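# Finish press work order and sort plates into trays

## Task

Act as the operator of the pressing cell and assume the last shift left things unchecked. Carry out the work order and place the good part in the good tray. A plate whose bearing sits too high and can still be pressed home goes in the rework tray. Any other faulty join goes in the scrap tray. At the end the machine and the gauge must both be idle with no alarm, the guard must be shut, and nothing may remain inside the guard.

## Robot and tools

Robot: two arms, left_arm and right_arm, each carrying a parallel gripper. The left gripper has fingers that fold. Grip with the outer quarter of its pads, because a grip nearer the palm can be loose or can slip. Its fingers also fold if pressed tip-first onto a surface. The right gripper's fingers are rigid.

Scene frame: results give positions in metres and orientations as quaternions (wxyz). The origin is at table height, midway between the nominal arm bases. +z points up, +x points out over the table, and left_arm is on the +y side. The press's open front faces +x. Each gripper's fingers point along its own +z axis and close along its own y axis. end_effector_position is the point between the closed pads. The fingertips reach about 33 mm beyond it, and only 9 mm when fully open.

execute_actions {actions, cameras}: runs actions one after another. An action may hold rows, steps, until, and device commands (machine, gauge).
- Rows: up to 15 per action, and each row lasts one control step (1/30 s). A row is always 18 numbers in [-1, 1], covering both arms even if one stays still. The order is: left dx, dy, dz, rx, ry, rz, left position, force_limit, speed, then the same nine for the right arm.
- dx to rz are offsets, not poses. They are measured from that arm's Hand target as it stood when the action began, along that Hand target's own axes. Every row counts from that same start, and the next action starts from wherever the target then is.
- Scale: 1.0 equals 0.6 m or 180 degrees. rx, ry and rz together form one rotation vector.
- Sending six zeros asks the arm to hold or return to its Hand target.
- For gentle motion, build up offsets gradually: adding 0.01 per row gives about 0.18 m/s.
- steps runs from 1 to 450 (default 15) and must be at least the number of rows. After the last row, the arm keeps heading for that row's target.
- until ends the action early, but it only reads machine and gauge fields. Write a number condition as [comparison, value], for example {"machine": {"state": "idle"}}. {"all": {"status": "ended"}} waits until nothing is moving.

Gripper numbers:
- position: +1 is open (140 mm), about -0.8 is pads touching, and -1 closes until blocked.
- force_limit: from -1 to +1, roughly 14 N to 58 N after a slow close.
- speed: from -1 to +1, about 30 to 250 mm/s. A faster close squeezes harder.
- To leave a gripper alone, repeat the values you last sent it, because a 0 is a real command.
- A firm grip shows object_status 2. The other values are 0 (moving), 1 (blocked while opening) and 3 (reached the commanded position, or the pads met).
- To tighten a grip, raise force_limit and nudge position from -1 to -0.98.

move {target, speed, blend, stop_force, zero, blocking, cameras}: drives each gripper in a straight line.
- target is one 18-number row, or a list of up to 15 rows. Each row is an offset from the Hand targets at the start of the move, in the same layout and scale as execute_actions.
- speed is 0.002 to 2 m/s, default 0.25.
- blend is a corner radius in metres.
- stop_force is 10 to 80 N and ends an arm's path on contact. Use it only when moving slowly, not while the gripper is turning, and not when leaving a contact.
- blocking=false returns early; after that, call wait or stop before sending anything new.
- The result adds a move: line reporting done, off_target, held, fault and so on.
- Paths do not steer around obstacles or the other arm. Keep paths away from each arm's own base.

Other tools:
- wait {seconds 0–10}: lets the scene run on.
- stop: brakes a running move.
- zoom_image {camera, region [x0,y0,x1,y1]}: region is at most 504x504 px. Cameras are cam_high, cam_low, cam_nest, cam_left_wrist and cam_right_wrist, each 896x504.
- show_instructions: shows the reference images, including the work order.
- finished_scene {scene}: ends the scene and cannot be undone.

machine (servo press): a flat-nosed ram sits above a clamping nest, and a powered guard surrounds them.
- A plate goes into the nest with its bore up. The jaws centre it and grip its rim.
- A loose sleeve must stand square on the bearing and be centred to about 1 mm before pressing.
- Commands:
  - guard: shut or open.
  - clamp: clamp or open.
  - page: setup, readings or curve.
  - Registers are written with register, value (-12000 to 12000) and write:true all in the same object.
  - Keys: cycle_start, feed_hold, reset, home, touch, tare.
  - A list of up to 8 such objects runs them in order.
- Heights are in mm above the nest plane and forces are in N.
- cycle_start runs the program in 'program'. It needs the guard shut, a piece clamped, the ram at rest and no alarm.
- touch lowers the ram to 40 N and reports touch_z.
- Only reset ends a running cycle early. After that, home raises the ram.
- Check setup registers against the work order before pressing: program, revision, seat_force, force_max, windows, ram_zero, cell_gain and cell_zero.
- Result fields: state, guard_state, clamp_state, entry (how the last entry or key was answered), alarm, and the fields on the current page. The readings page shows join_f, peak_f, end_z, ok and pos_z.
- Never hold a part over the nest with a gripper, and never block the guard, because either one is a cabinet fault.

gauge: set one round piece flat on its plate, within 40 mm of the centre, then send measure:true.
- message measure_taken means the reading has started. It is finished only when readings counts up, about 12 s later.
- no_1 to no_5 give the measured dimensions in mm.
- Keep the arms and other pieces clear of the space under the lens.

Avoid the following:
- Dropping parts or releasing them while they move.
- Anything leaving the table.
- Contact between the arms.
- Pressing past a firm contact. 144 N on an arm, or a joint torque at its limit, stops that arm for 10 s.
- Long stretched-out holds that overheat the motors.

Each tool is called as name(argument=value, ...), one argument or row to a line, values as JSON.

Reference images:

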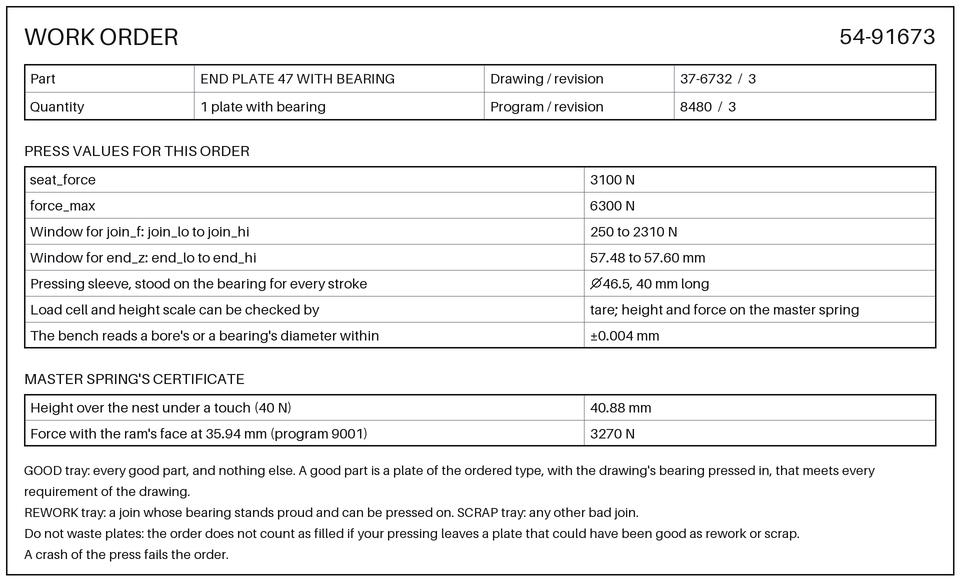

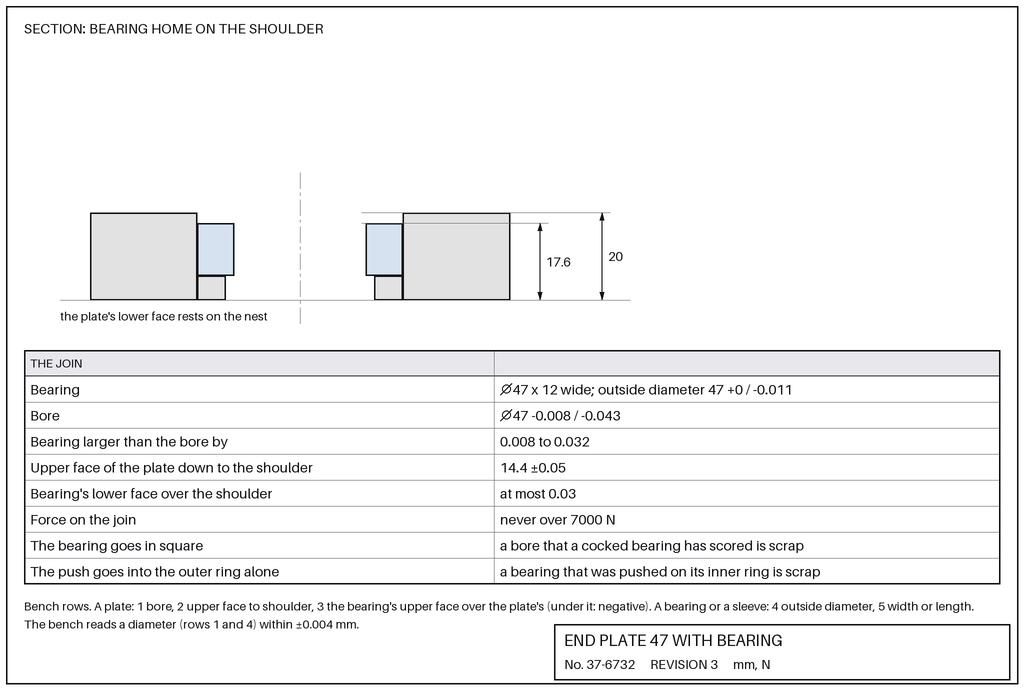

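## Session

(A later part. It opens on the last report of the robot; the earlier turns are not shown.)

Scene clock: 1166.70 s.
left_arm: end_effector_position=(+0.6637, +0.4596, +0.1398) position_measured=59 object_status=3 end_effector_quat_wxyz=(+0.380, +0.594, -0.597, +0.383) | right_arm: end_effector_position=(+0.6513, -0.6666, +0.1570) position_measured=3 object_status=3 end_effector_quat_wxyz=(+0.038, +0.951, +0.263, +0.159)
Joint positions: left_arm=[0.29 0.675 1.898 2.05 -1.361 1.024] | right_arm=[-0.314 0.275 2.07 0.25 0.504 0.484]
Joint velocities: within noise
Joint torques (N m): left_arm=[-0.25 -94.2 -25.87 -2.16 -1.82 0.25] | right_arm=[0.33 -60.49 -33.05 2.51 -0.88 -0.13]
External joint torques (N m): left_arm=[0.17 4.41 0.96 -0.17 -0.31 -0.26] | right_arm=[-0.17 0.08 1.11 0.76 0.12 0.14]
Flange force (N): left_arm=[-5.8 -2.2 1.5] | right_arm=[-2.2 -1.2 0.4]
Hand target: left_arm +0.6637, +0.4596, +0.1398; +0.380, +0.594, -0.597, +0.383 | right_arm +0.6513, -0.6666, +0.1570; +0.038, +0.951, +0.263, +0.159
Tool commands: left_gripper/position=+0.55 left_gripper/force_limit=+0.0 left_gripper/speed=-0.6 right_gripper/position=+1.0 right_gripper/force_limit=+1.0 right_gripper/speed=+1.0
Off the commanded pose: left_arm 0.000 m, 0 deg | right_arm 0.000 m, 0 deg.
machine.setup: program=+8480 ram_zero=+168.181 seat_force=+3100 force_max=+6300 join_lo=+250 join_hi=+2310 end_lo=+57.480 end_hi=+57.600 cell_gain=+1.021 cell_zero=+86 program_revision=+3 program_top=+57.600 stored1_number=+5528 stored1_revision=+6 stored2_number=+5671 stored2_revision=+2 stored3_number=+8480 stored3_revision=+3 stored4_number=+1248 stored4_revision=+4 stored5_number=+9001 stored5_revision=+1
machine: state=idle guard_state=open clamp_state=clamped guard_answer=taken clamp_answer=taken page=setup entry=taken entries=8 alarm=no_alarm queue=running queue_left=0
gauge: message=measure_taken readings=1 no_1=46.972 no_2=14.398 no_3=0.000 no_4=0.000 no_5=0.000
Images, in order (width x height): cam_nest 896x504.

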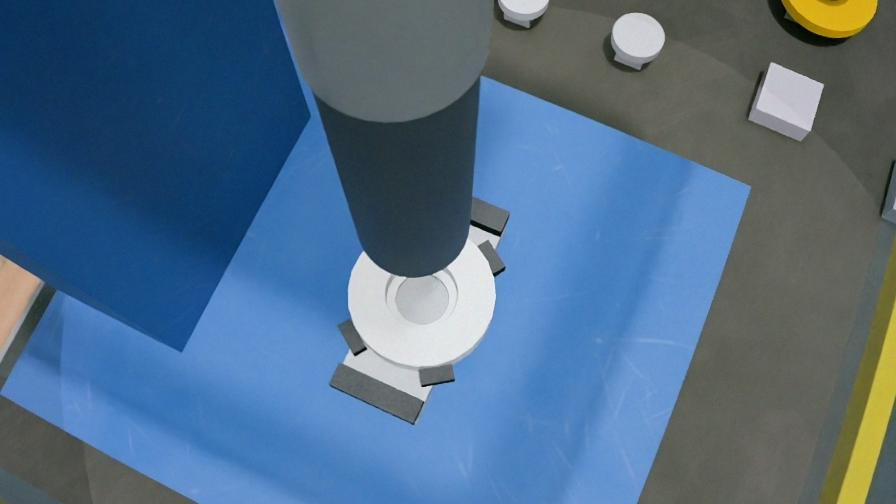

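move(
  target=[-0.067,0,0.168,0,0,0,0.23,0,-0.2,0,0,0,0,0,0,1,1,1],
  speed=0.15,
  cameras=["cam_left_wrist","cam_low"],
)

zoom_image(
  camera="cam_low",
  region=[520, 180, 720, 330],
)

Scene clock: 1195.80 s.
left_arm: end_effector_position=(+0.6641, +0.3849, +0.0612) position_measured=100 object_status=3 end_effector_quat_wxyz=(+0.380, +0.594, -0.597, +0.383) | right_arm: end_effector_position=(+0.6513, -0.6666, +0.1570) position_measured=3 object_status=3 end_effector_quat_wxyz=(+0.038, +0.951, +0.263, +0.159)
Joint positions: left_arm=[0.183 0.776 1.936 1.927 -1.257 1.134] | right_arm=[-0.314 0.275 2.07 0.25 0.504 0.484]
Joint velocities: within noise
Joint torques (N m): left_arm=[0.24 -96.79 -21.23 -1.39 -2.02 0.24] | right_arm=[0.3 -60.46 -33.07 2.5 -0.85 -0.11]
External joint torques (N m): left_arm=[-0.34 3.28 0.51 -0.26 -0.27 -0.24] | right_arm=[-0.39 0.11 1.12 0.77 0.08 0.12]
Flange force (N): left_arm=[-4.1 -1.7 2.3] | right_arm=[-2.6 -0.9 0.5]
Hand target: left_arm +0.6641, +0.3849, +0.0611; +0.380, +0.594, -0.597, +0.383 | right_arm +0.6513, -0.6666, +0.1570; +0.038, +0.951, +0.263, +0.159
Off the commanded pose: left_arm 0.000 m, 0 deg | right_arm 0.000 m, 0 deg.
machine.setup: program=+8480 ram_zero=+168.181 seat_force=+3100 force_max=+6300 join_lo=+250 join_hi=+2310 end_lo=+57.480 end_hi=+57.600 cell_gain=+1.021 cell_zero=+86 program_revision=+3 program_top=+57.600 stored1_number=+5528 stored1_revision=+6 stored2_number=+5671 stored2_revision=+2 stored3_number=+8480 stored3_revision=+3 stored4_number=+1248 stored4_revision=+4 stored5_number=+9001 stored5_revision=+1
machine: state=idle guard_state=open clamp_state=clamped guard_answer=taken clamp_answer=taken page=setup entry=taken entries=8 alarm=no_alarm queue=done queue_left=0
gauge: message=measure_taken readings=1 no_1=46.972 no_2=14.398 no_3=0.000 no_4=0.000 no_5=0.000
move: done
Images, in order (width x height): cam_low 896x504, cam_left_wrist 896x504.

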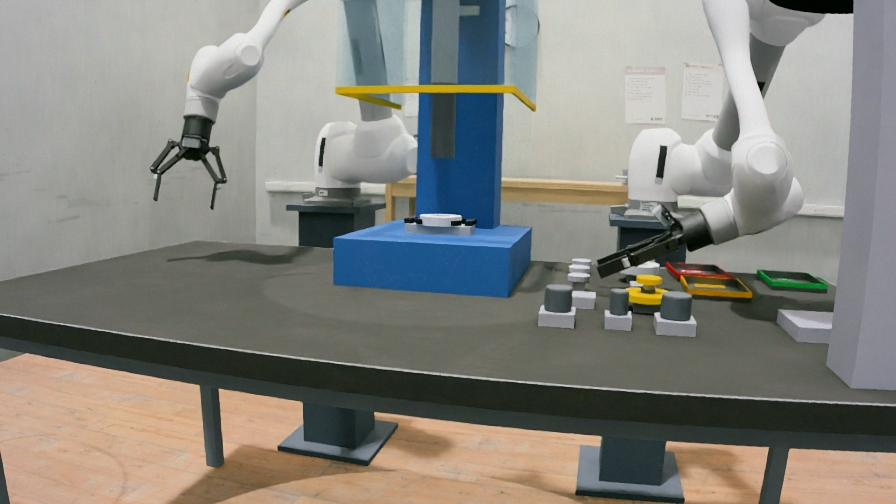

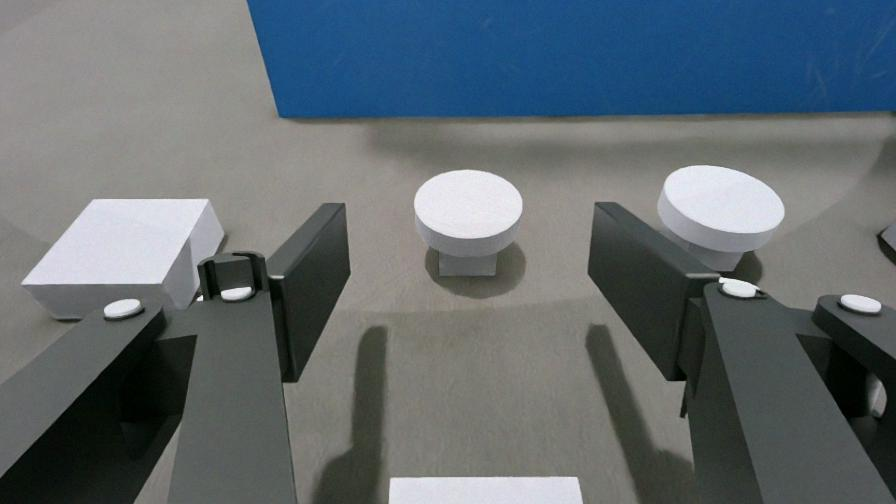

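Scaled by 2.520 from the camera's 896x504 image, which has a finer 1280x720 frame.

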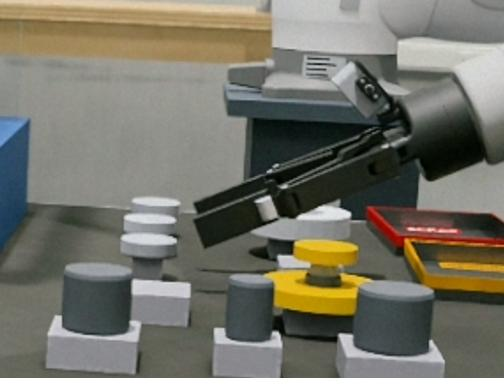

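move(
  target=[
    [0.0065,0.0015,0.0867,0,0,0,0.23,0,-0.2,0,0,0,0,0,0,1,1,1],
    [0.0065,0.0015,0.0867,0,0,0,-1,-0.1,-1,0,0,0,0,0,0,1,1,1],
  ],
  speed=[0.1,0.1],
  cameras=["cam_left_wrist"],
)

wait(
  seconds=1.2,
  cameras=["cam_low","cam_left_wrist"],
)

zoom_image(
  camera="cam_low",
  region=[520, 180, 720, 330],
)

Scene clock: 1222.00 s.
left_arm: end_effector_position=(+0.6632, +0.3360, +0.0429) position_measured=161 object_status=0 end_effector_quat_wxyz=(+0.380, +0.594, -0.597, +0.383) | right_arm: end_effector_position=(+0.6513, -0.6666, +0.1570) position_measured=3 object_status=3 end_effector_quat_wxyz=(+0.038, +0.951, +0.263, +0.159)
Joint positions: left_arm=[0.11 0.797 1.955 1.851 -1.217 1.165] | right_arm=[-0.314 0.275 2.07 0.25 0.504 0.484]
Joint velocities: within noise
Joint torques (N m): left_arm=[-1.41 -95.69 -19.16 -0.89 -1.28 0.3] | right_arm=[0.62 -60.29 -33.08 2.48 -0.82 -0.14]
External joint torques (N m): left_arm=[1.26 1.56 -0.47 -0.53 -1.06 -0.3] | right_arm=[-0.65 -0.06 1.17 0.8 0.06 0.14]
Flange force (N): left_arm=[-2.8 -2.3 -1.1] | right_arm=[-3.0 -0.9 0.2]
Hand target: left_arm +0.6632, +0.3360, +0.0429; +0.380, +0.594, -0.597, +0.383 | right_arm +0.6513, -0.6666, +0.1570; +0.038, +0.951, +0.263, +0.159
Off the commanded pose: left_arm 0.000 m, 0 deg | right_arm 0.000 m, 0 deg.
machine.setup: program=+8480 ram_zero=+168.181 seat_force=+3100 force_max=+6300 join_lo=+250 join_hi=+2310 end_lo=+57.480 end_hi=+57.600 cell_gain=+1.021 cell_zero=+86 program_revision=+3 program_top=+57.600 stored1_number=+5528 stored1_revision=+6 stored2_number=+5671 stored2_revision=+2 stored3_number=+8480 stored3_revision=+3 stored4_number=+1248 stored4_revision=+4 stored5_number=+9001 stored5_revision=+1
machine: state=idle guard_state=open clamp_state=clamped guard_answer=taken clamp_answer=taken page=setup entry=taken entries=8 alarm=no_alarm queue=done queue_left=0
gauge: message=measure_taken readings=1 no_1=46.972 no_2=14.398 no_3=0.000 no_4=0.000 no_5=0.000
move: done
Images, in order (width x height): cam_left_wrist 896x504.

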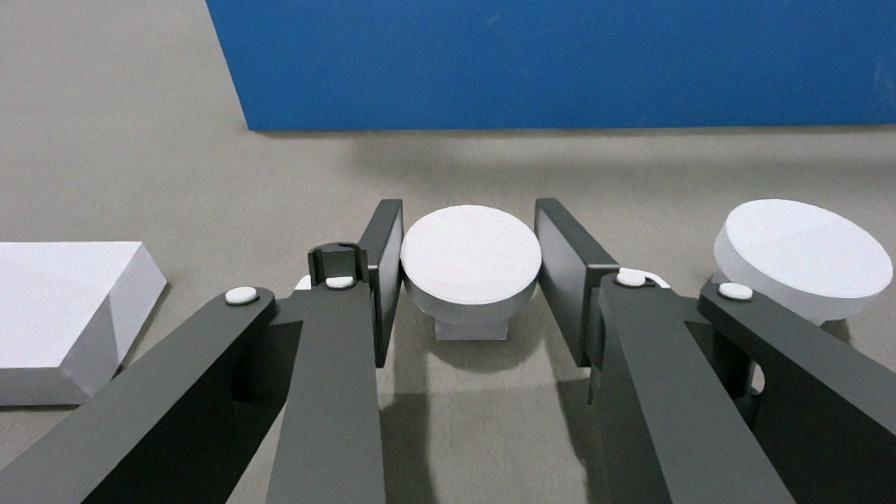

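Scene clock: 1223.20 s.
left_arm: end_effector_position=(+0.6632, +0.3360, +0.0429) position_measured=161 object_status=2 end_effector_quat_wxyz=(+0.380, +0.594, -0.597, +0.383) | right_arm: end_effector_position=(+0.6513, -0.6666, +0.1570) position_measured=3 object_status=3 end_effector_quat_wxyz=(+0.038, +0.951, +0.263, +0.159)
Joint positions: left_arm=[0.11 0.797 1.955 1.851 -1.217 1.165] | right_arm=[-0.314 0.275 2.07 0.25 0.504 0.484]
Joint velocities: within noise
Joint torques (N m): left_arm=[-0.86 -96.04 -19.44 -0.98 -1.32 0.28] | right_arm=[0 -60.03 -33.02 2.51 -0.85 -0.16]
External joint torques (N m): left_arm=[0.87 2.46 0.1 -0.41 -1.02 -0.28] | right_arm=[-0.01 -0.31 1.13 0.76 0.09 0.17]
Flange force (N): left_arm=[-3.7 -1.8 -0.1] | right_arm=[-2.1 -1.7 -0.2]
Hand target: left_arm +0.6632, +0.3360, +0.0429; +0.380, +0.594, -0.597, +0.383 | right_arm +0.6513, -0.6666, +0.1570; +0.038, +0.951, +0.263, +0.159
Tool commands: left_gripper/position=-1.0 left_gripper/force_limit=-0.1 left_gripper/speed=-1.0 right_gripper/position=+1.0 right_gripper/force_limit=+1.0 right_gripper/speed=+1.0
Off the commanded pose: left_arm 0.000 m, 0 deg | right_arm 0.000 m, 0 deg.
machine.setup: program=+8480 ram_zero=+168.181 seat_force=+3100 force_max=+6300 join_lo=+250 join_hi=+2310 end_lo=+57.480 end_hi=+57.600 cell_gain=+1.021 cell_zero=+86 program_revision=+3 program_top=+57.600 stored1_number=+5528 stored1_revision=+6 stored2_number=+5671 stored2_revision=+2 stored3_number=+8480 stored3_revision=+3 stored4_number=+1248 stored4_revision=+4 stored5_number=+9001 stored5_revision=+1
machine: state=idle guard_state=open clamp_state=clamped guard_answer=taken clamp_answer=taken page=setup entry=taken entries=8 alarm=no_alarm queue=done queue_left=0
gauge: message=measure_taken readings=1 no_1=46.972 no_2=14.398 no_3=0.000 no_4=0.000 no_5=0.000
wait: 1.20 s
Images, in order (width x height): cam_low 896x504, cam_left_wrist 896x504.

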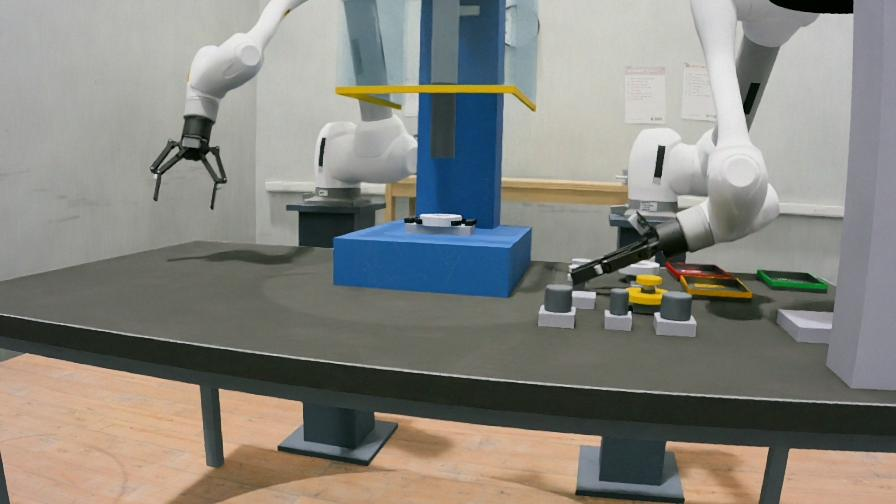

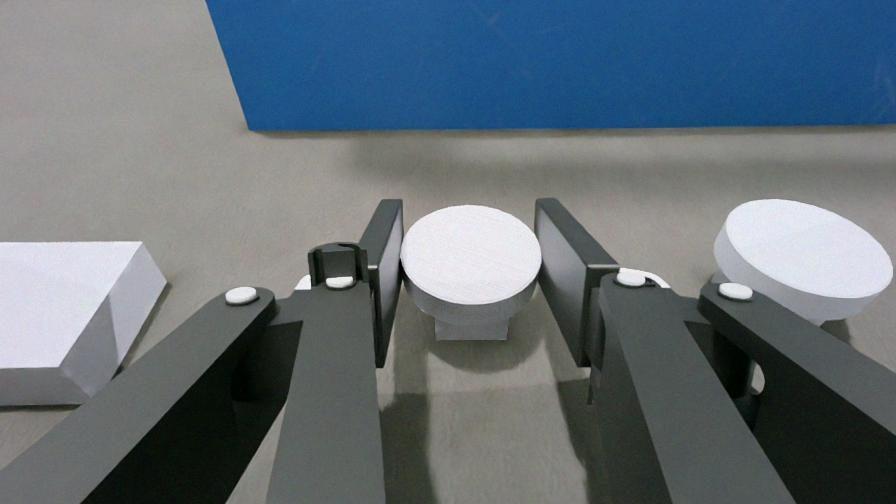

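Scaled by 2.520 from the camera's 896x504 image, which has a finer 1280x720 frame.

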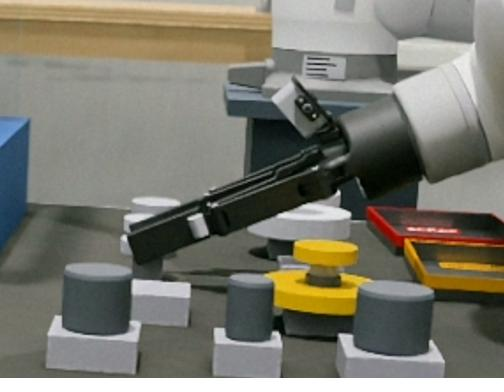

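move(
  target=[0.0756,0,-0.035,0,0,0,-1,-0.1,-1,0,0,0,0,0,0,1,1,1],
  speed=0.1,
  cameras=["cam_left_wrist","cam_low"],
)

zoom_image(
  camera="cam_low",
  region=[520, 180, 720, 330],
)

Scene clock: 1242.40 s.
left_arm: end_effector_position=(+0.6629, +0.3361, +0.0928) position_measured=161 object_status=2 end_effector_quat_wxyz=(+0.380, +0.594, -0.597, +0.383) | right_arm: end_effector_position=(+0.6513, -0.6666, +0.1570) position_measured=3 object_status=3 end_effector_quat_wxyz=(+0.038, +0.951, +0.263, +0.159)
Joint positions: left_arm=[0.11 0.718 1.965 1.875 -1.238 1.094] | right_arm=[-0.314 0.275 2.07 0.25 0.504 0.484]
Joint velocities: within noise
Joint torques (N m): left_arm=[0 -95.74 -22.74 -1.67 -2.23 0.26] | right_arm=[-0.18 -59.79 -33.07 2.47 -0.87 -0.13]
External joint torques (N m): left_arm=[-0.19 5.69 0.8 -0.01 -0.02 -0.26] | right_arm=[0.02 -0.52 1.14 0.81 0.1 0.13]
Flange force (N): left_arm=[-7.8 -3.1 3.4] | right_arm=[-2.3 -1.9 -0.5]
Hand target: left_arm +0.6629, +0.3361, +0.0929; +0.380, +0.594, -0.597, +0.383 | right_arm +0.6513, -0.6666, +0.1570; +0.038, +0.951, +0.263, +0.159
Off the commanded pose: left_arm 0.000 m, 0 deg | right_arm 0.000 m, 0 deg.
machine.setup: program=+8480 ram_zero=+168.181 seat_force=+3100 force_max=+6300 join_lo=+250 join_hi=+2310 end_lo=+57.480 end_hi=+57.600 cell_gain=+1.021 cell_zero=+86 program_revision=+3 program_top=+57.600 stored1_number=+5528 stored1_revision=+6 stored2_number=+5671 stored2_revision=+2 stored3_number=+8480 stored3_revision=+3 stored4_number=+1248 stored4_revision=+4 stored5_number=+9001 stored5_revision=+1
machine: state=idle guard_state=open clamp_state=clamped guard_answer=taken clamp_answer=taken page=setup entry=taken entries=8 alarm=no_alarm queue=done queue_left=0
gauge: message=measure_taken readings=1 no_1=46.972 no_2=14.398 no_3=0.000 no_4=0.000 no_5=0.000
move: done
Images, in order (width x height): cam_low 896x504, cam_left_wrist 896x504.

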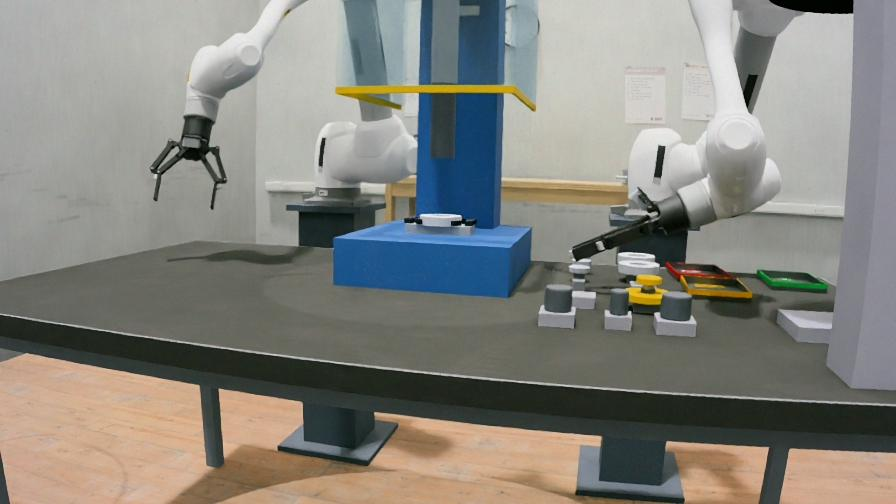

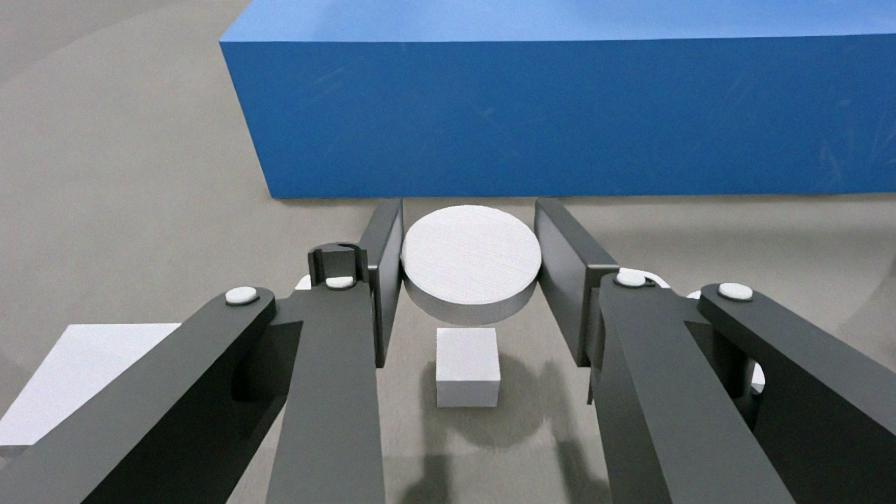

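Scaled by 2.520 from the camera's 896x504 image, which has a finer 1280x720 frame.

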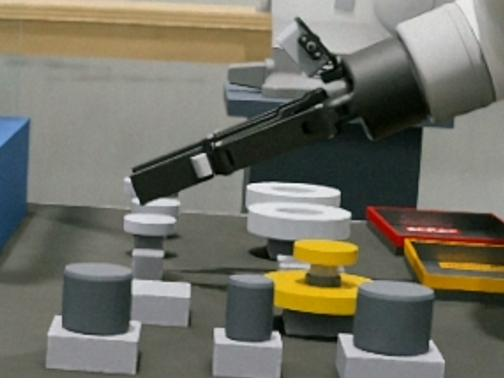

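move(
  target=[
    [0.1965,0,-0.091,0,0,0,-1,-0.1,-1,0,0,0,0,0,0,1,1,1],
    [0.0227,-0.0952,-0.495,0.4535,0,-0.21,-1,-0.1,-1,0,0,0,0,0,0,1,1,1],
    [-0.2753,-0.4068,-0.6232,0.4535,0,-0.21,-1,-0.1,-1,0,0,0,0,0,0,1,1,1],
  ],
  speed=[0.2,0.3,0.2],
  blend=[0.03,0.04,0],
  cameras=["cam_left_wrist"],
)

move(
  target=[-0.0982,0,0.0458,0,0,0,-1,-0.1,-1,0,0,0,0,0,0,1,1,1],
  speed=0.015,
  stop_force=10,
  cameras=["cam_left_wrist","cam_low"],
)

zoom_image(
  camera="cam_low",
  region=[740, 220, 860, 350],
)

Scene clock: 1268.33 s.
left_arm: end_effector_position=(+0.9075, +0.7445, +0.1010) position_measured=161 object_status=2 end_effector_quat_wxyz=(+0.001, +0.841, +0.000, +0.541) | right_arm: end_effector_position=(+0.6513, -0.6666, +0.1570) position_measured=3 object_status=3 end_effector_quat_wxyz=(+0.038, +0.951, +0.263, +0.159)
Joint positions: left_arm=[0.293 0.686 2.021 0.422 -0.736 1.378] | right_arm=[-0.314 0.275 2.07 0.25 0.504 0.484]
Joint velocities: within noise
Joint torques (N m): left_arm=[-0.06 -92.2 -22.7 1.57 -2.45 0.27] | right_arm=[0.17 -60.72 -32.94 2.47 -0.79 -0.08]
External joint torques (N m): left_arm=[-0.06 4.57 0.95 -0.23 -0.06 -0.27] | right_arm=[-0.26 0.37 0.99 0.81 0.03 0.09]
Flange force (N): left_arm=[-6.0 -0.3 4.4] | right_arm=[-2.3 -0.7 1.0]
Hand target: left_arm +0.9075, +0.7445, +0.1010; +0.001, +0.841, +0.000, +0.541 | right_arm +0.6513, -0.6666, +0.1570; +0.038, +0.951, +0.263, +0.159
Off the commanded pose: left_arm 0.000 m, 0 deg | right_arm 0.000 m, 0 deg.
machine.setup: program=+8480 ram_zero=+168.181 seat_force=+3100 force_max=+6300 join_lo=+250 join_hi=+2310 end_lo=+57.480 end_hi=+57.600 cell_gain=+1.021 cell_zero=+86 program_revision=+3 program_top=+57.600 stored1_number=+5528 stored1_revision=+6 stored2_number=+5671 stored2_revision=+2 stored3_number=+8480 stored3_revision=+3 stored4_number=+1248 stored4_revision=+4 stored5_number=+9001 stored5_revision=+1
machine: state=idle guard_state=open clamp_state=clamped guard_answer=taken clamp_answer=taken page=setup entry=taken entries=8 alarm=no_alarm queue=done queue_left=0
gauge: message=measure_taken readings=1 no_1=46.972 no_2=14.398 no_3=0.000 no_4=0.000 no_5=0.000
move: done
Images, in order (width x height): cam_left_wrist 896x504.

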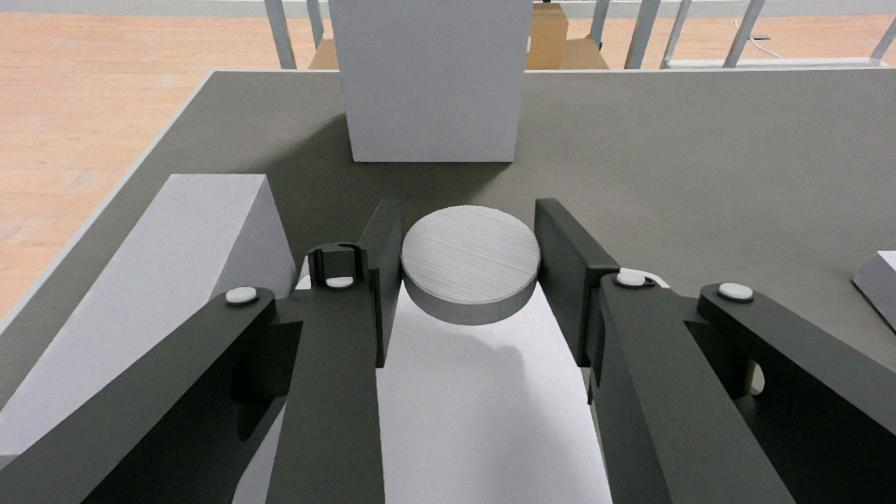

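Scene clock: 1272.73 s.
left_arm: end_effector_position=(+0.9081, +0.7444, +0.0521) position_measured=161 object_status=2 end_effector_quat_wxyz=(+0.001, +0.841, +0.000, +0.542) | right_arm: end_effector_position=(+0.6513, -0.6666, +0.1570) position_measured=3 object_status=3 end_effector_quat_wxyz=(+0.038, +0.951, +0.263, +0.159)
Joint positions: left_arm=[0.293 0.767 2.012 0.392 -0.803 1.42] | right_arm=[-0.314 0.275 2.07 0.25 0.504 0.484]
Joint velocities: within noise
Joint torques (N m): left_arm=[-0.22 -78.05 -11.92 1.86 3.19 0.1] | right_arm=[-0.08 -60.25 -33.08 2.49 -0.81 -0.12]
External joint torques (N m): left_arm=[0.15 -12.63 -6.76 -0.72 -5.7 -0.1] | right_arm=[-0.1 -0.06 1.14 0.79 0.04 0.13]
Flange force (N): left_arm=[9.8 0.6 -6.5] | right_arm=[-2.3 -1.4 0.3]
Hand target: left_arm +0.9081, +0.7444, +0.0521; +0.001, +0.841, +0.000, +0.542 (not the last commanded pose) | right_arm +0.6513, -0.6666, +0.1570; +0.038, +0.951, +0.263, +0.159
Off the commanded pose: left_arm 0.016 m, 0 deg | right_arm 0.000 m, 0 deg.
machine.setup: program=+8480 ram_zero=+168.181 seat_force=+3100 force_max=+6300 join_lo=+250 join_hi=+2310 end_lo=+57.480 end_hi=+57.600 cell_gain=+1.021 cell_zero=+86 program_revision=+3 program_top=+57.600 stored1_number=+5528 stored1_revision=+6 stored2_number=+5671 stored2_revision=+2 stored3_number=+8480 stored3_revision=+3 stored4_number=+1248 stored4_revision=+4 stored5_number=+9001 stored5_revision=+1
machine: state=idle guard_state=open clamp_state=clamped guard_answer=taken clamp_answer=taken page=setup entry=taken entries=8 alarm=no_alarm queue=done queue_left=0
gauge: message=measure_taken readings=1 no_1=46.972 no_2=14.398 no_3=0.000 no_4=0.000 no_5=0.000
move: contact (left_arm)
Images, in order (width x height): cam_low 896x504, cam_left_wrist 896x504.

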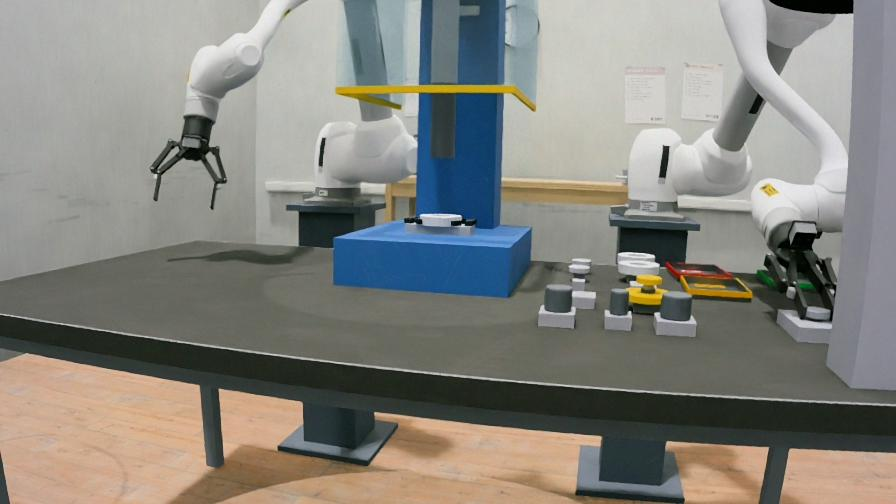

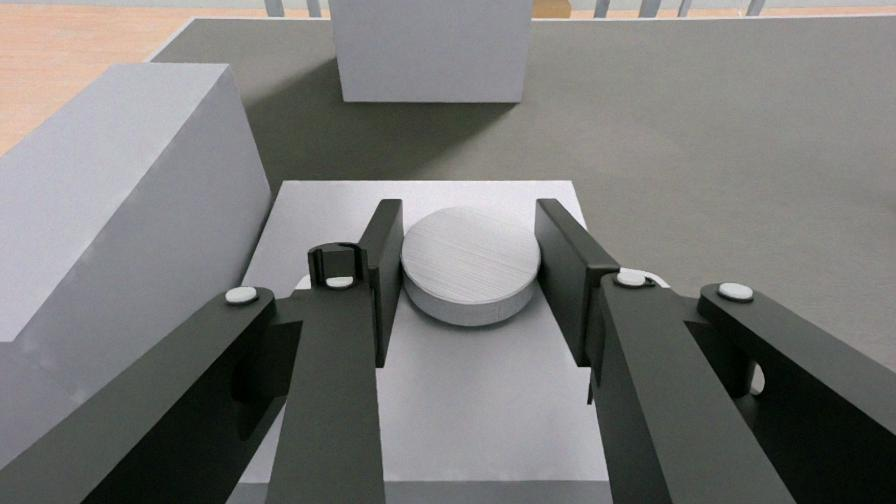

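Scaled by 3.877 from the camera's 896x504 image, which has a finer 1280x720 frame.

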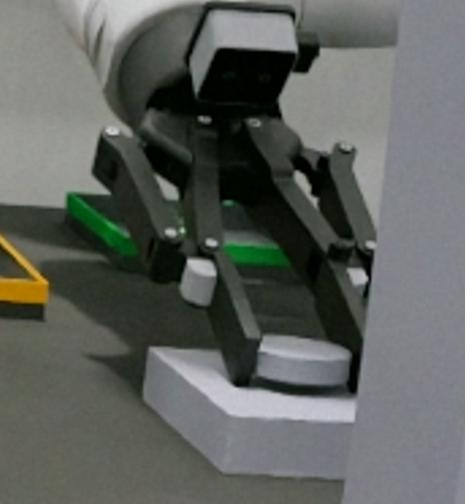

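move(
  target=[
    [0,0,0,0,0,0,0.2,0,-0.8,0,0,0,0,0,0,1,1,1],
    [0,0,-0.1,0,0,0,0.2,0,-0.6,0,0,0,0,0,0,1,1,1],
    [0.1,0,-0.42,0,0,0,0.2,0,-0.6,0,0,0,0,0,0,1,1,1],
  ],
  speed=[0.1,0.1,0.3],
  cameras=["cam_left_wrist"],
)

execute_actions(
  actions=[
    {"gauge":{"measure":true},"steps":450,"until":{"gauge":{"readings":[">",1]}}},
  ],
  cameras=[],
)

Scene clock: 1285.37 s.
left_arm: end_effector_position=(+0.7035, +0.7451, +0.2109) position_measured=104 object_status=3 end_effector_quat_wxyz=(+0.001, +0.841, +0.000, +0.542) | right_arm: end_effector_position=(+0.6513, -0.6666, +0.1570) position_measured=3 object_status=3 end_effector_quat_wxyz=(+0.038, +0.951, +0.263, +0.159)
Joint positions: left_arm=[0.434 0.33 2.364 0.612 -0.756 1.293] | right_arm=[-0.314 0.275 2.07 0.25 0.504 0.484]
Joint velocities: within noise
Joint torques (N m): left_arm=[-0.26 -60.23 -23.21 1.32 -2.13 0.29] | right_arm=[0.63 -60.13 -32.86 2.47 -0.76 -0.15]
External joint torques (N m): left_arm=[0.21 3.73 0.45 -0.26 -0.31 -0.29] | right_arm=[-0.75 -0.19 0.94 0.8 0 0.16]
Flange force (N): left_arm=[-6.6 -1.6 5.5] | right_arm=[-2.9 -0.6 0.0]
Hand target: left_arm +0.7035, +0.7452, +0.2109; +0.001, +0.841, +0.000, +0.542 | right_arm +0.6513, -0.6666, +0.1570; +0.038, +0.951, +0.263, +0.159
Off the commanded pose: left_arm 0.000 m, 0 deg | right_arm 0.000 m, 0 deg.
machine.setup: program=+8480 ram_zero=+168.181 seat_force=+3100 force_max=+6300 join_lo=+250 join_hi=+2310 end_lo=+57.480 end_hi=+57.600 cell_gain=+1.021 cell_zero=+86 program_revision=+3 program_top=+57.600 stored1_number=+5528 stored1_revision=+6 stored2_number=+5671 stored2_revision=+2 stored3_number=+8480 stored3_revision=+3 stored4_number=+1248 stored4_revision=+4 stored5_number=+9001 stored5_revision=+1
machine: state=idle guard_state=open clamp_state=clamped guard_answer=taken clamp_answer=taken page=setup entry=taken entries=8 alarm=no_alarm queue=done queue_left=0
gauge: message=measure_taken readings=1 no_1=46.972 no_2=14.398 no_3=0.000 no_4=0.000 no_5=0.000
move: done
Images, in order (width x height): cam_left_wrist 896x504.

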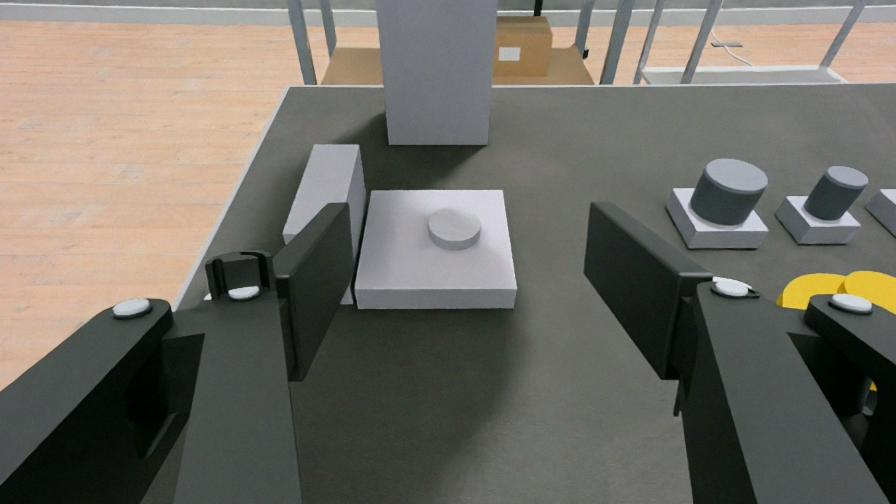

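Scene clock: 1297.57 s.
left_arm: end_effector_position=(+0.7035, +0.7452, +0.2109) position_measured=104 object_status=3 end_effector_quat_wxyz=(+0.001, +0.841, +0.000, +0.542) | right_arm: end_effector_position=(+0.6513, -0.6666, +0.1570) position_measured=3 object_status=3 end_effector_quat_wxyz=(+0.038, +0.951, +0.263, +0.159)
Joint positions: left_arm=[0.434 0.33 2.364 0.612 -0.756 1.292] | right_arm=[-0.314 0.275 2.07 0.25 0.504 0.484]
Joint velocities: within noise
Joint torques (N m): left_arm=[-0.11 -61 -23.27 1.32 -2.12 0.29] | right_arm=[-0.01 -60.23 -32.94 2.55 -0.81 -0.17]
External joint torques (N m): left_arm=[0.05 4.6 0.39 -0.25 -0.33 -0.29] | right_arm=[-0.19 -0.08 0.99 0.72 0.04 0.18]
Flange force (N): left_arm=[-7.8 -1.8 7.1] | right_arm=[-2.0 -1.2 0.2]
Hand target: left_arm +0.7035, +0.7452, +0.2109; +0.001, +0.841, +0.000, +0.542 | right_arm +0.6513, -0.6666, +0.1570; +0.038, +0.951, +0.263, +0.159
Tool commands: left_gripper/position=+0.2 left_gripper/force_limit=+0.0 left_gripper/speed=-0.6 right_gripper/position=+1.0 right_gripper/force_limit=+1.0 right_gripper/speed=+1.0
Off the commanded pose: left_arm 0.000 m, 0 deg | right_arm 0.000 m, 0 deg.
machine.setup: program=+8480 ram_zero=+168.181 seat_force=+3100 force_max=+6300 join_lo=+250 join_hi=+2310 end_lo=+57.480 end_hi=+57.600 cell_gain=+1.021 cell_zero=+86 program_revision=+3 program_top=+57.600 stored1_number=+5528 stored1_revision=+6 stored2_number=+5671 stored2_revision=+2 stored3_number=+8480 stored3_revision=+3 stored4_number=+1248 stored4_revision=+4 stored5_number=+9001 stored5_revision=+1
machine: state=idle guard_state=open clamp_state=clamped guard_answer=taken clamp_answer=taken page=setup entry=taken entries=8 alarm=no_alarm queue=done queue_left=0
gauge: message=measure_taken readings=2 no_1=0.000 no_2=0.000 no_3=0.000 no_4=46.991 no_5=12.000
No camera images: "cameras" was empty.

execute_actions(
  actions=[
    {"gauge":{"measure":true},"steps":450,"until":{"gauge":{"readings":[">",2]}}},
  ],
  cameras=[],
)

Scene clock: 1315.60 s.
left_arm: end_effector_position=(+0.7035, +0.7452, +0.2109) position_measured=104 object_status=3 end_effector_quat_wxyz=(+0.001, +0.841, +0.000, +0.542) | right_arm: end_effector_position=(+0.6513, -0.6666, +0.1570) position_measured=3 object_status=3 end_effector_quat_wxyz=(+0.038, +0.951, +0.263, +0.159)
Joint positions: left_arm=[0.434 0.33 2.364 0.612 -0.756 1.292] | right_arm=[-0.314 0.275 2.07 0.25 0.504 0.484]
Joint velocities: within noise
Joint torques (N m): left_arm=[-0.09 -60.88 -23.25 1.35 -2.11 0.26] | right_arm=[-0.18 -59.95 -32.9 2.5 -0.82 -0.14]
External joint torques (N m): left_arm=[0.19 4.18 0.65 -0.31 -0.33 -0.26] | right_arm=[0.01 -0.35 0.99 0.77 0.05 0.15]
Flange force (N): left_arm=[-7.6 -1.4 6.1] | right_arm=[-2.0 -1.6 -0.2]
Hand target: left_arm +0.7035, +0.7452, +0.2109; +0.001, +0.841, +0.000, +0.542 | right_arm +0.6513, -0.6666, +0.1570; +0.038, +0.951, +0.263, +0.159
Tool commands: left_gripper/position=+0.2 left_gripper/force_limit=+0.0 left_gripper/speed=-0.6 right_gripper/position=+1.0 right_gripper/force_limit=+1.0 right_gripper/speed=+1.0
Off the commanded pose: left_arm 0.000 m, 0 deg | right_arm 0.000 m, 0 deg.
machine.setup: program=+8480 ram_zero=+168.181 seat_force=+3100 force_max=+6300 join_lo=+250 join_hi=+2310 end_lo=+57.480 end_hi=+57.600 cell_gain=+1.021 cell_zero=+86 program_revision=+3 program_top=+57.600 stored1_number=+5528 stored1_revision=+6 stored2_number=+5671 stored2_revision=+2 stored3_number=+8480 stored3_revision=+3 stored4_number=+1248 stored4_revision=+4 stored5_number=+9001 stored5_revision=+1
machine: state=idle guard_state=open clamp_state=clamped guard_answer=taken clamp_answer=taken page=setup entry=taken entries=8 alarm=no_alarm queue=done queue_left=0
gauge: message=measure_taken readings=3 no_1=0.000 no_2=0.000 no_3=0.000 no_4=46.993 no_5=11.994
No camera images: "cameras" was empty.

move(
  target=[
    [-0.1,0,0.32,0,0,0,0.2,0,-0.6,0,0,0,0,0,0,1,1,1],
    [-0.1,0,0.42,0,0,0,0.2,0,-0.6,0,0,0,0,0,0,1,1,1],
    [-0.1,0,0.42,0,0,0,-1,-0.05,-1,0,0,0,0,0,0,1,1,1],
  ],
  speed=[0.25,0.1,0.1],
  blend=[0.01,0,0],
  cameras=["cam_left_wrist"],
)

wait(
  seconds=1.2,
  cameras=[],
)

Scene clock: 1344.53 s.
left_arm: end_effector_position=(+0.9082, +0.7444, +0.0521) position_measured=161 object_status=0 end_effector_quat_wxyz=(+0.001, +0.841, +0.000, +0.542) | right_arm: end_effector_position=(+0.6513, -0.6666, +0.1570) position_measured=3 object_status=3 end_effector_quat_wxyz=(+0.038, +0.951, +0.263, +0.159)
Joint positions: left_arm=[0.293 0.767 2.012 0.392 -0.803 1.42] | right_arm=[-0.314 0.275 2.07 0.25 0.504 0.484]
Joint velocities: within noise
Joint torques (N m): left_arm=[-3.34 -76.84 -11.4 2.62 3.2 0.07] | right_arm=[0.51 -60.41 -32.93 2.5 -0.84 -0.15]
External joint torques (N m): left_arm=[3.22 -14.01 -7.21 -1.49 -5.71 -0.07] | right_arm=[-0.42 0.05 1.04 0.77 0.07 0.15]
Flange force (N): left_arm=[10.8 -2.4 -8.5] | right_arm=[-2.4 -0.9 0.3]
Hand target: left_arm +0.9081, +0.7444, +0.0521; +0.001, +0.841, +0.000, +0.542 | right_arm +0.6513, -0.6666, +0.1570; +0.038, +0.951, +0.263, +0.159
Off the commanded pose: left_arm 0.000 m, 0 deg | right_arm 0.000 m, 0 deg.
machine.setup: program=+8480 ram_zero=+168.181 seat_force=+3100 force_max=+6300 join_lo=+250 join_hi=+2310 end_lo=+57.480 end_hi=+57.600 cell_gain=+1.021 cell_zero=+86 program_revision=+3 program_top=+57.600 stored1_number=+5528 stored1_revision=+6 stored2_number=+5671 stored2_revision=+2 stored3_number=+8480 stored3_revision=+3 stored4_number=+1248 stored4_revision=+4 stored5_number=+9001 stored5_revision=+1
machine: state=idle guard_state=open clamp_state=clamped guard_answer=taken clamp_answer=taken page=setup entry=taken entries=8 alarm=no_alarm queue=done queue_left=0
gauge: message=measure_taken readings=3 no_1=0.000 no_2=0.000 no_3=0.000 no_4=46.993 no_5=11.994
move: done
Images, in order (width x height): cam_left_wrist 896x504.

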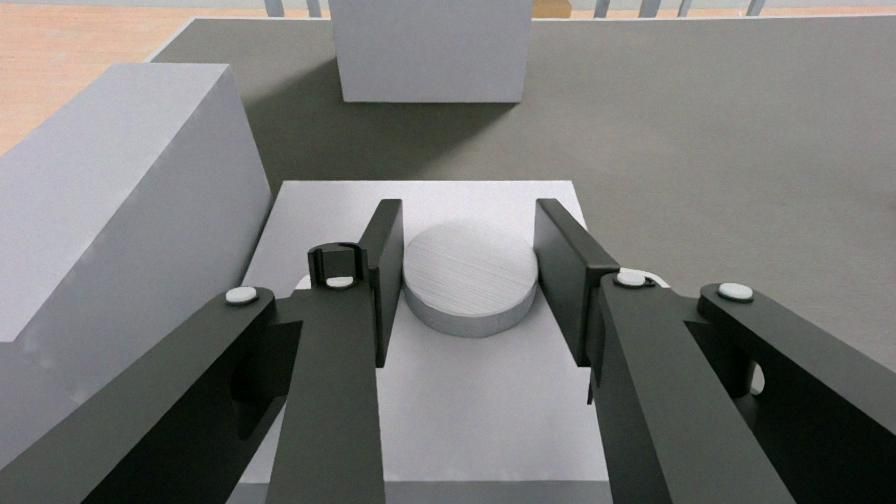

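Scene clock: 1345.73 s.
left_arm: end_effector_position=(+0.9081, +0.7444, +0.0521) position_measured=161 object_status=2 end_effector_quat_wxyz=(+0.001, +0.841, +0.000, +0.542) | right_arm: end_effector_position=(+0.6513, -0.6666, +0.1570) position_measured=3 object_status=3 end_effector_quat_wxyz=(+0.038, +0.951, +0.263, +0.159)
Joint positions: left_arm=[0.293 0.767 2.012 0.392 -0.803 1.42] | right_arm=[-0.314 0.275 2.07 0.25 0.504 0.484]
Joint velocities: within noise
Joint torques (N m): left_arm=[-2.93 -76.8 -10.34 2.7 3.39 0.06] | right_arm=[0.01 -60.17 -33.26 2.53 -0.77 -0.15]
External joint torques (N m): left_arm=[2.7 -14.2 -8.55 -1.54 -5.91 -0.06] | right_arm=[-0.07 -0.17 1.31 0.75 0 0.15]
Flange force (N): left_arm=[11.5 -2.4 -6.2] | right_arm=[-2.5 -1.9 0.2]
Hand target: left_arm +0.9081, +0.7444, +0.0521; +0.001, +0.841, +0.000, +0.542 | right_arm +0.6513, -0.6666, +0.1570; +0.038, +0.951, +0.263, +0.159
Tool commands: left_gripper/position=-1.0 left_gripper/force_limit=-0.05 left_gripper/speed=-1.0 right_gripper/position=+1.0 right_gripper/force_limit=+1.0 right_gripper/speed=+1.0
Off the commanded pose: left_arm 0.000 m, 0 deg | right_arm 0.000 m, 0 deg.
machine.setup: program=+8480 ram_zero=+168.181 seat_force=+3100 force_max=+6300 join_lo=+250 join_hi=+2310 end_lo=+57.480 end_hi=+57.600 cell_gain=+1.021 cell_zero=+86 program_revision=+3 program_top=+57.600 stored1_number=+5528 stored1_revision=+6 stored2_number=+5671 stored2_revision=+2 stored3_number=+8480 stored3_revision=+3 stored4_number=+1248 stored4_revision=+4 stored5_number=+9001 stored5_revision=+1
machine: state=idle guard_state=open clamp_state=clamped guard_answer=taken clamp_answer=taken page=setup entry=taken entries=8 alarm=no_alarm queue=done queue_left=0
gauge: message=measure_taken readings=3 no_1=0.000 no_2=0.000 no_3=0.000 no_4=46.993 no_5=11.994
wait: 1.20 s
No camera images: "cameras" was empty.

move(
  target=[
    [0,0,0,0,0,0,0.0,0,-0.8,0,0,0,0,0,0,1,1,1],
    [0.0061,0,-0.0028,0,0,0,0.0,0,-0.8,0,0,0,0,0,0,1,1,1],
    [0.0061,0,-0.0028,0,0,0,-1,-0.05,-1,0,0,0,0,0,0,1,1,1],
  ],
  speed=[0.05,0.05,0.05],
  cameras=["cam_left_wrist"],
)

wait(
  seconds=1.2,
  cameras=[],
)

Scene clock: 1359.67 s.
left_arm: end_effector_position=(+0.9081, +0.7444, +0.0561) position_measured=161 object_status=0 end_effector_quat_wxyz=(+0.001, +0.841, +0.000, +0.542) | right_arm: end_effector_position=(+0.6513, -0.6666, +0.1570) position_measured=3 object_status=3 end_effector_quat_wxyz=(+0.038, +0.951, +0.263, +0.159)
Joint positions: left_arm=[0.293 0.761 2.013 0.394 -0.798 1.416] | right_arm=[-0.314 0.275 2.07 0.25 0.504 0.484]
Joint velocities: within noise
Joint torques (N m): left_arm=[-0.5 -93.27 -19.32 1.54 -1.84 0.25] | right_arm=[0.23 -60.05 -33.11 2.53 -0.84 -0.13]
External joint torques (N m): left_arm=[0.35 2.39 0.14 -0.38 -0.69 -0.25] | right_arm=[-0.35 -0.27 1.18 0.75 0.08 0.14]
Flange force (N): left_arm=[-4.3 -0.3 2.3] | right_arm=[-2.7 -1.4 -0.2]
Hand target: left_arm +0.9081, +0.7444, +0.0561; +0.001, +0.841, +0.000, +0.542 | right_arm +0.6513, -0.6666, +0.1570; +0.038, +0.951, +0.263, +0.159
Off the commanded pose: left_arm 0.000 m, 0 deg | right_arm 0.000 m, 0 deg.
machine.setup: program=+8480 ram_zero=+168.181 seat_force=+3100 force_max=+6300 join_lo=+250 join_hi=+2310 end_lo=+57.480 end_hi=+57.600 cell_gain=+1.021 cell_zero=+86 program_revision=+3 program_top=+57.600 stored1_number=+5528 stored1_revision=+6 stored2_number=+5671 stored2_revision=+2 stored3_number=+8480 stored3_revision=+3 stored4_number=+1248 stored4_revision=+4 stored5_number=+9001 stored5_revision=+1
machine: state=idle guard_state=open clamp_state=clamped guard_answer=taken clamp_answer=taken page=setup entry=taken entries=8 alarm=no_alarm queue=done queue_left=0
gauge: message=measure_taken readings=3 no_1=0.000 no_2=0.000 no_3=0.000 no_4=46.993 no_5=11.994
move: done
Images, in order (width x height): cam_left_wrist 896x504.

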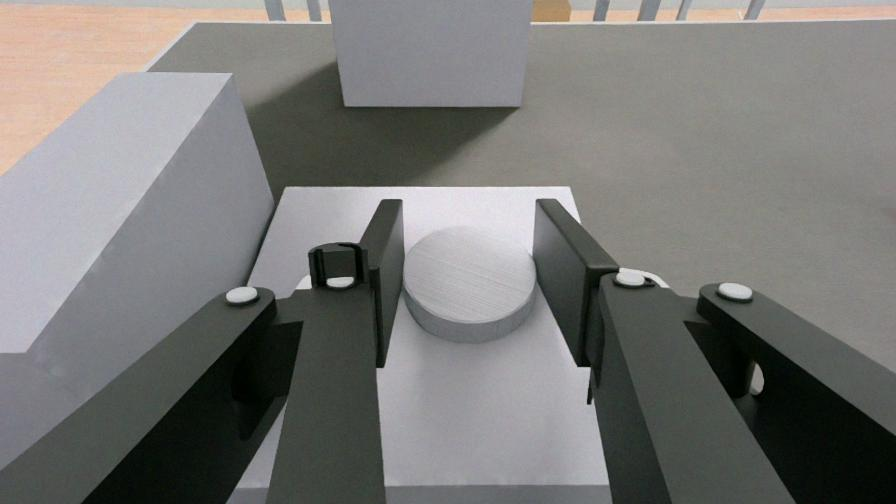

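Scene clock: 1360.87 s.
left_arm: end_effector_position=(+0.9081, +0.7444, +0.0561) position_measured=161 object_status=2 end_effector_quat_wxyz=(+0.001, +0.841, +0.000, +0.542) | right_arm: end_effector_position=(+0.6513, -0.6666, +0.1570) position_measured=3 object_status=3 end_effector_quat_wxyz=(+0.038, +0.951, +0.263, +0.159)
Joint positions: left_arm=[0.293 0.761 2.013 0.394 -0.798 1.416] | right_arm=[-0.314 0.275 2.07 0.25 0.504 0.484]
Joint velocities: within noise
Joint torques (N m): left_arm=[-0.68 -92.92 -19.09 1.53 -1.81 0.29] | right_arm=[0.08 -59.89 -33.01 2.52 -0.82 -0.12]
External joint torques (N m): left_arm=[0.51 2.61 0.23 -0.39 -0.69 -0.29] | right_arm=[-0.1 -0.44 1.11 0.75 0.06 0.12]
Flange force (N): left_arm=[-4.6 -0.5 2.3] | right_arm=[-2.4 -1.7 -0.3]
Hand target: left_arm +0.9081, +0.7444, +0.0561; +0.001, +0.841, +0.000, +0.542 | right_arm +0.6513, -0.6666, +0.1570; +0.038, +0.951, +0.263, +0.159
Tool commands: left_gripper/position=-1.0 left_gripper/force_limit=-0.05 left_gripper/speed=-1.0 right_gripper/position=+1.0 right_gripper/force_limit=+1.0 right_gripper/speed=+1.0
Off the commanded pose: left_arm 0.000 m, 0 deg | right_arm 0.000 m, 0 deg.
machine.setup: program=+8480 ram_zero=+168.181 seat_force=+3100 force_max=+6300 join_lo=+250 join_hi=+2310 end_lo=+57.480 end_hi=+57.600 cell_gain=+1.021 cell_zero=+86 program_revision=+3 program_top=+57.600 stored1_number=+5528 stored1_revision=+6 stored2_number=+5671 stored2_revision=+2 stored3_number=+8480 stored3_revision=+3 stored4_number=+1248 stored4_revision=+4 stored5_number=+9001 stored5_revision=+1
machine: state=idle guard_state=open clamp_state=clamped guard_answer=taken clamp_answer=taken page=setup entry=taken entries=8 alarm=no_alarm queue=done queue_left=0
gauge: message=measure_taken readings=3 no_1=0.000 no_2=0.000 no_3=0.000 no_4=46.993 no_5=11.994
wait: 1.20 s
No camera images: "cameras" was empty.


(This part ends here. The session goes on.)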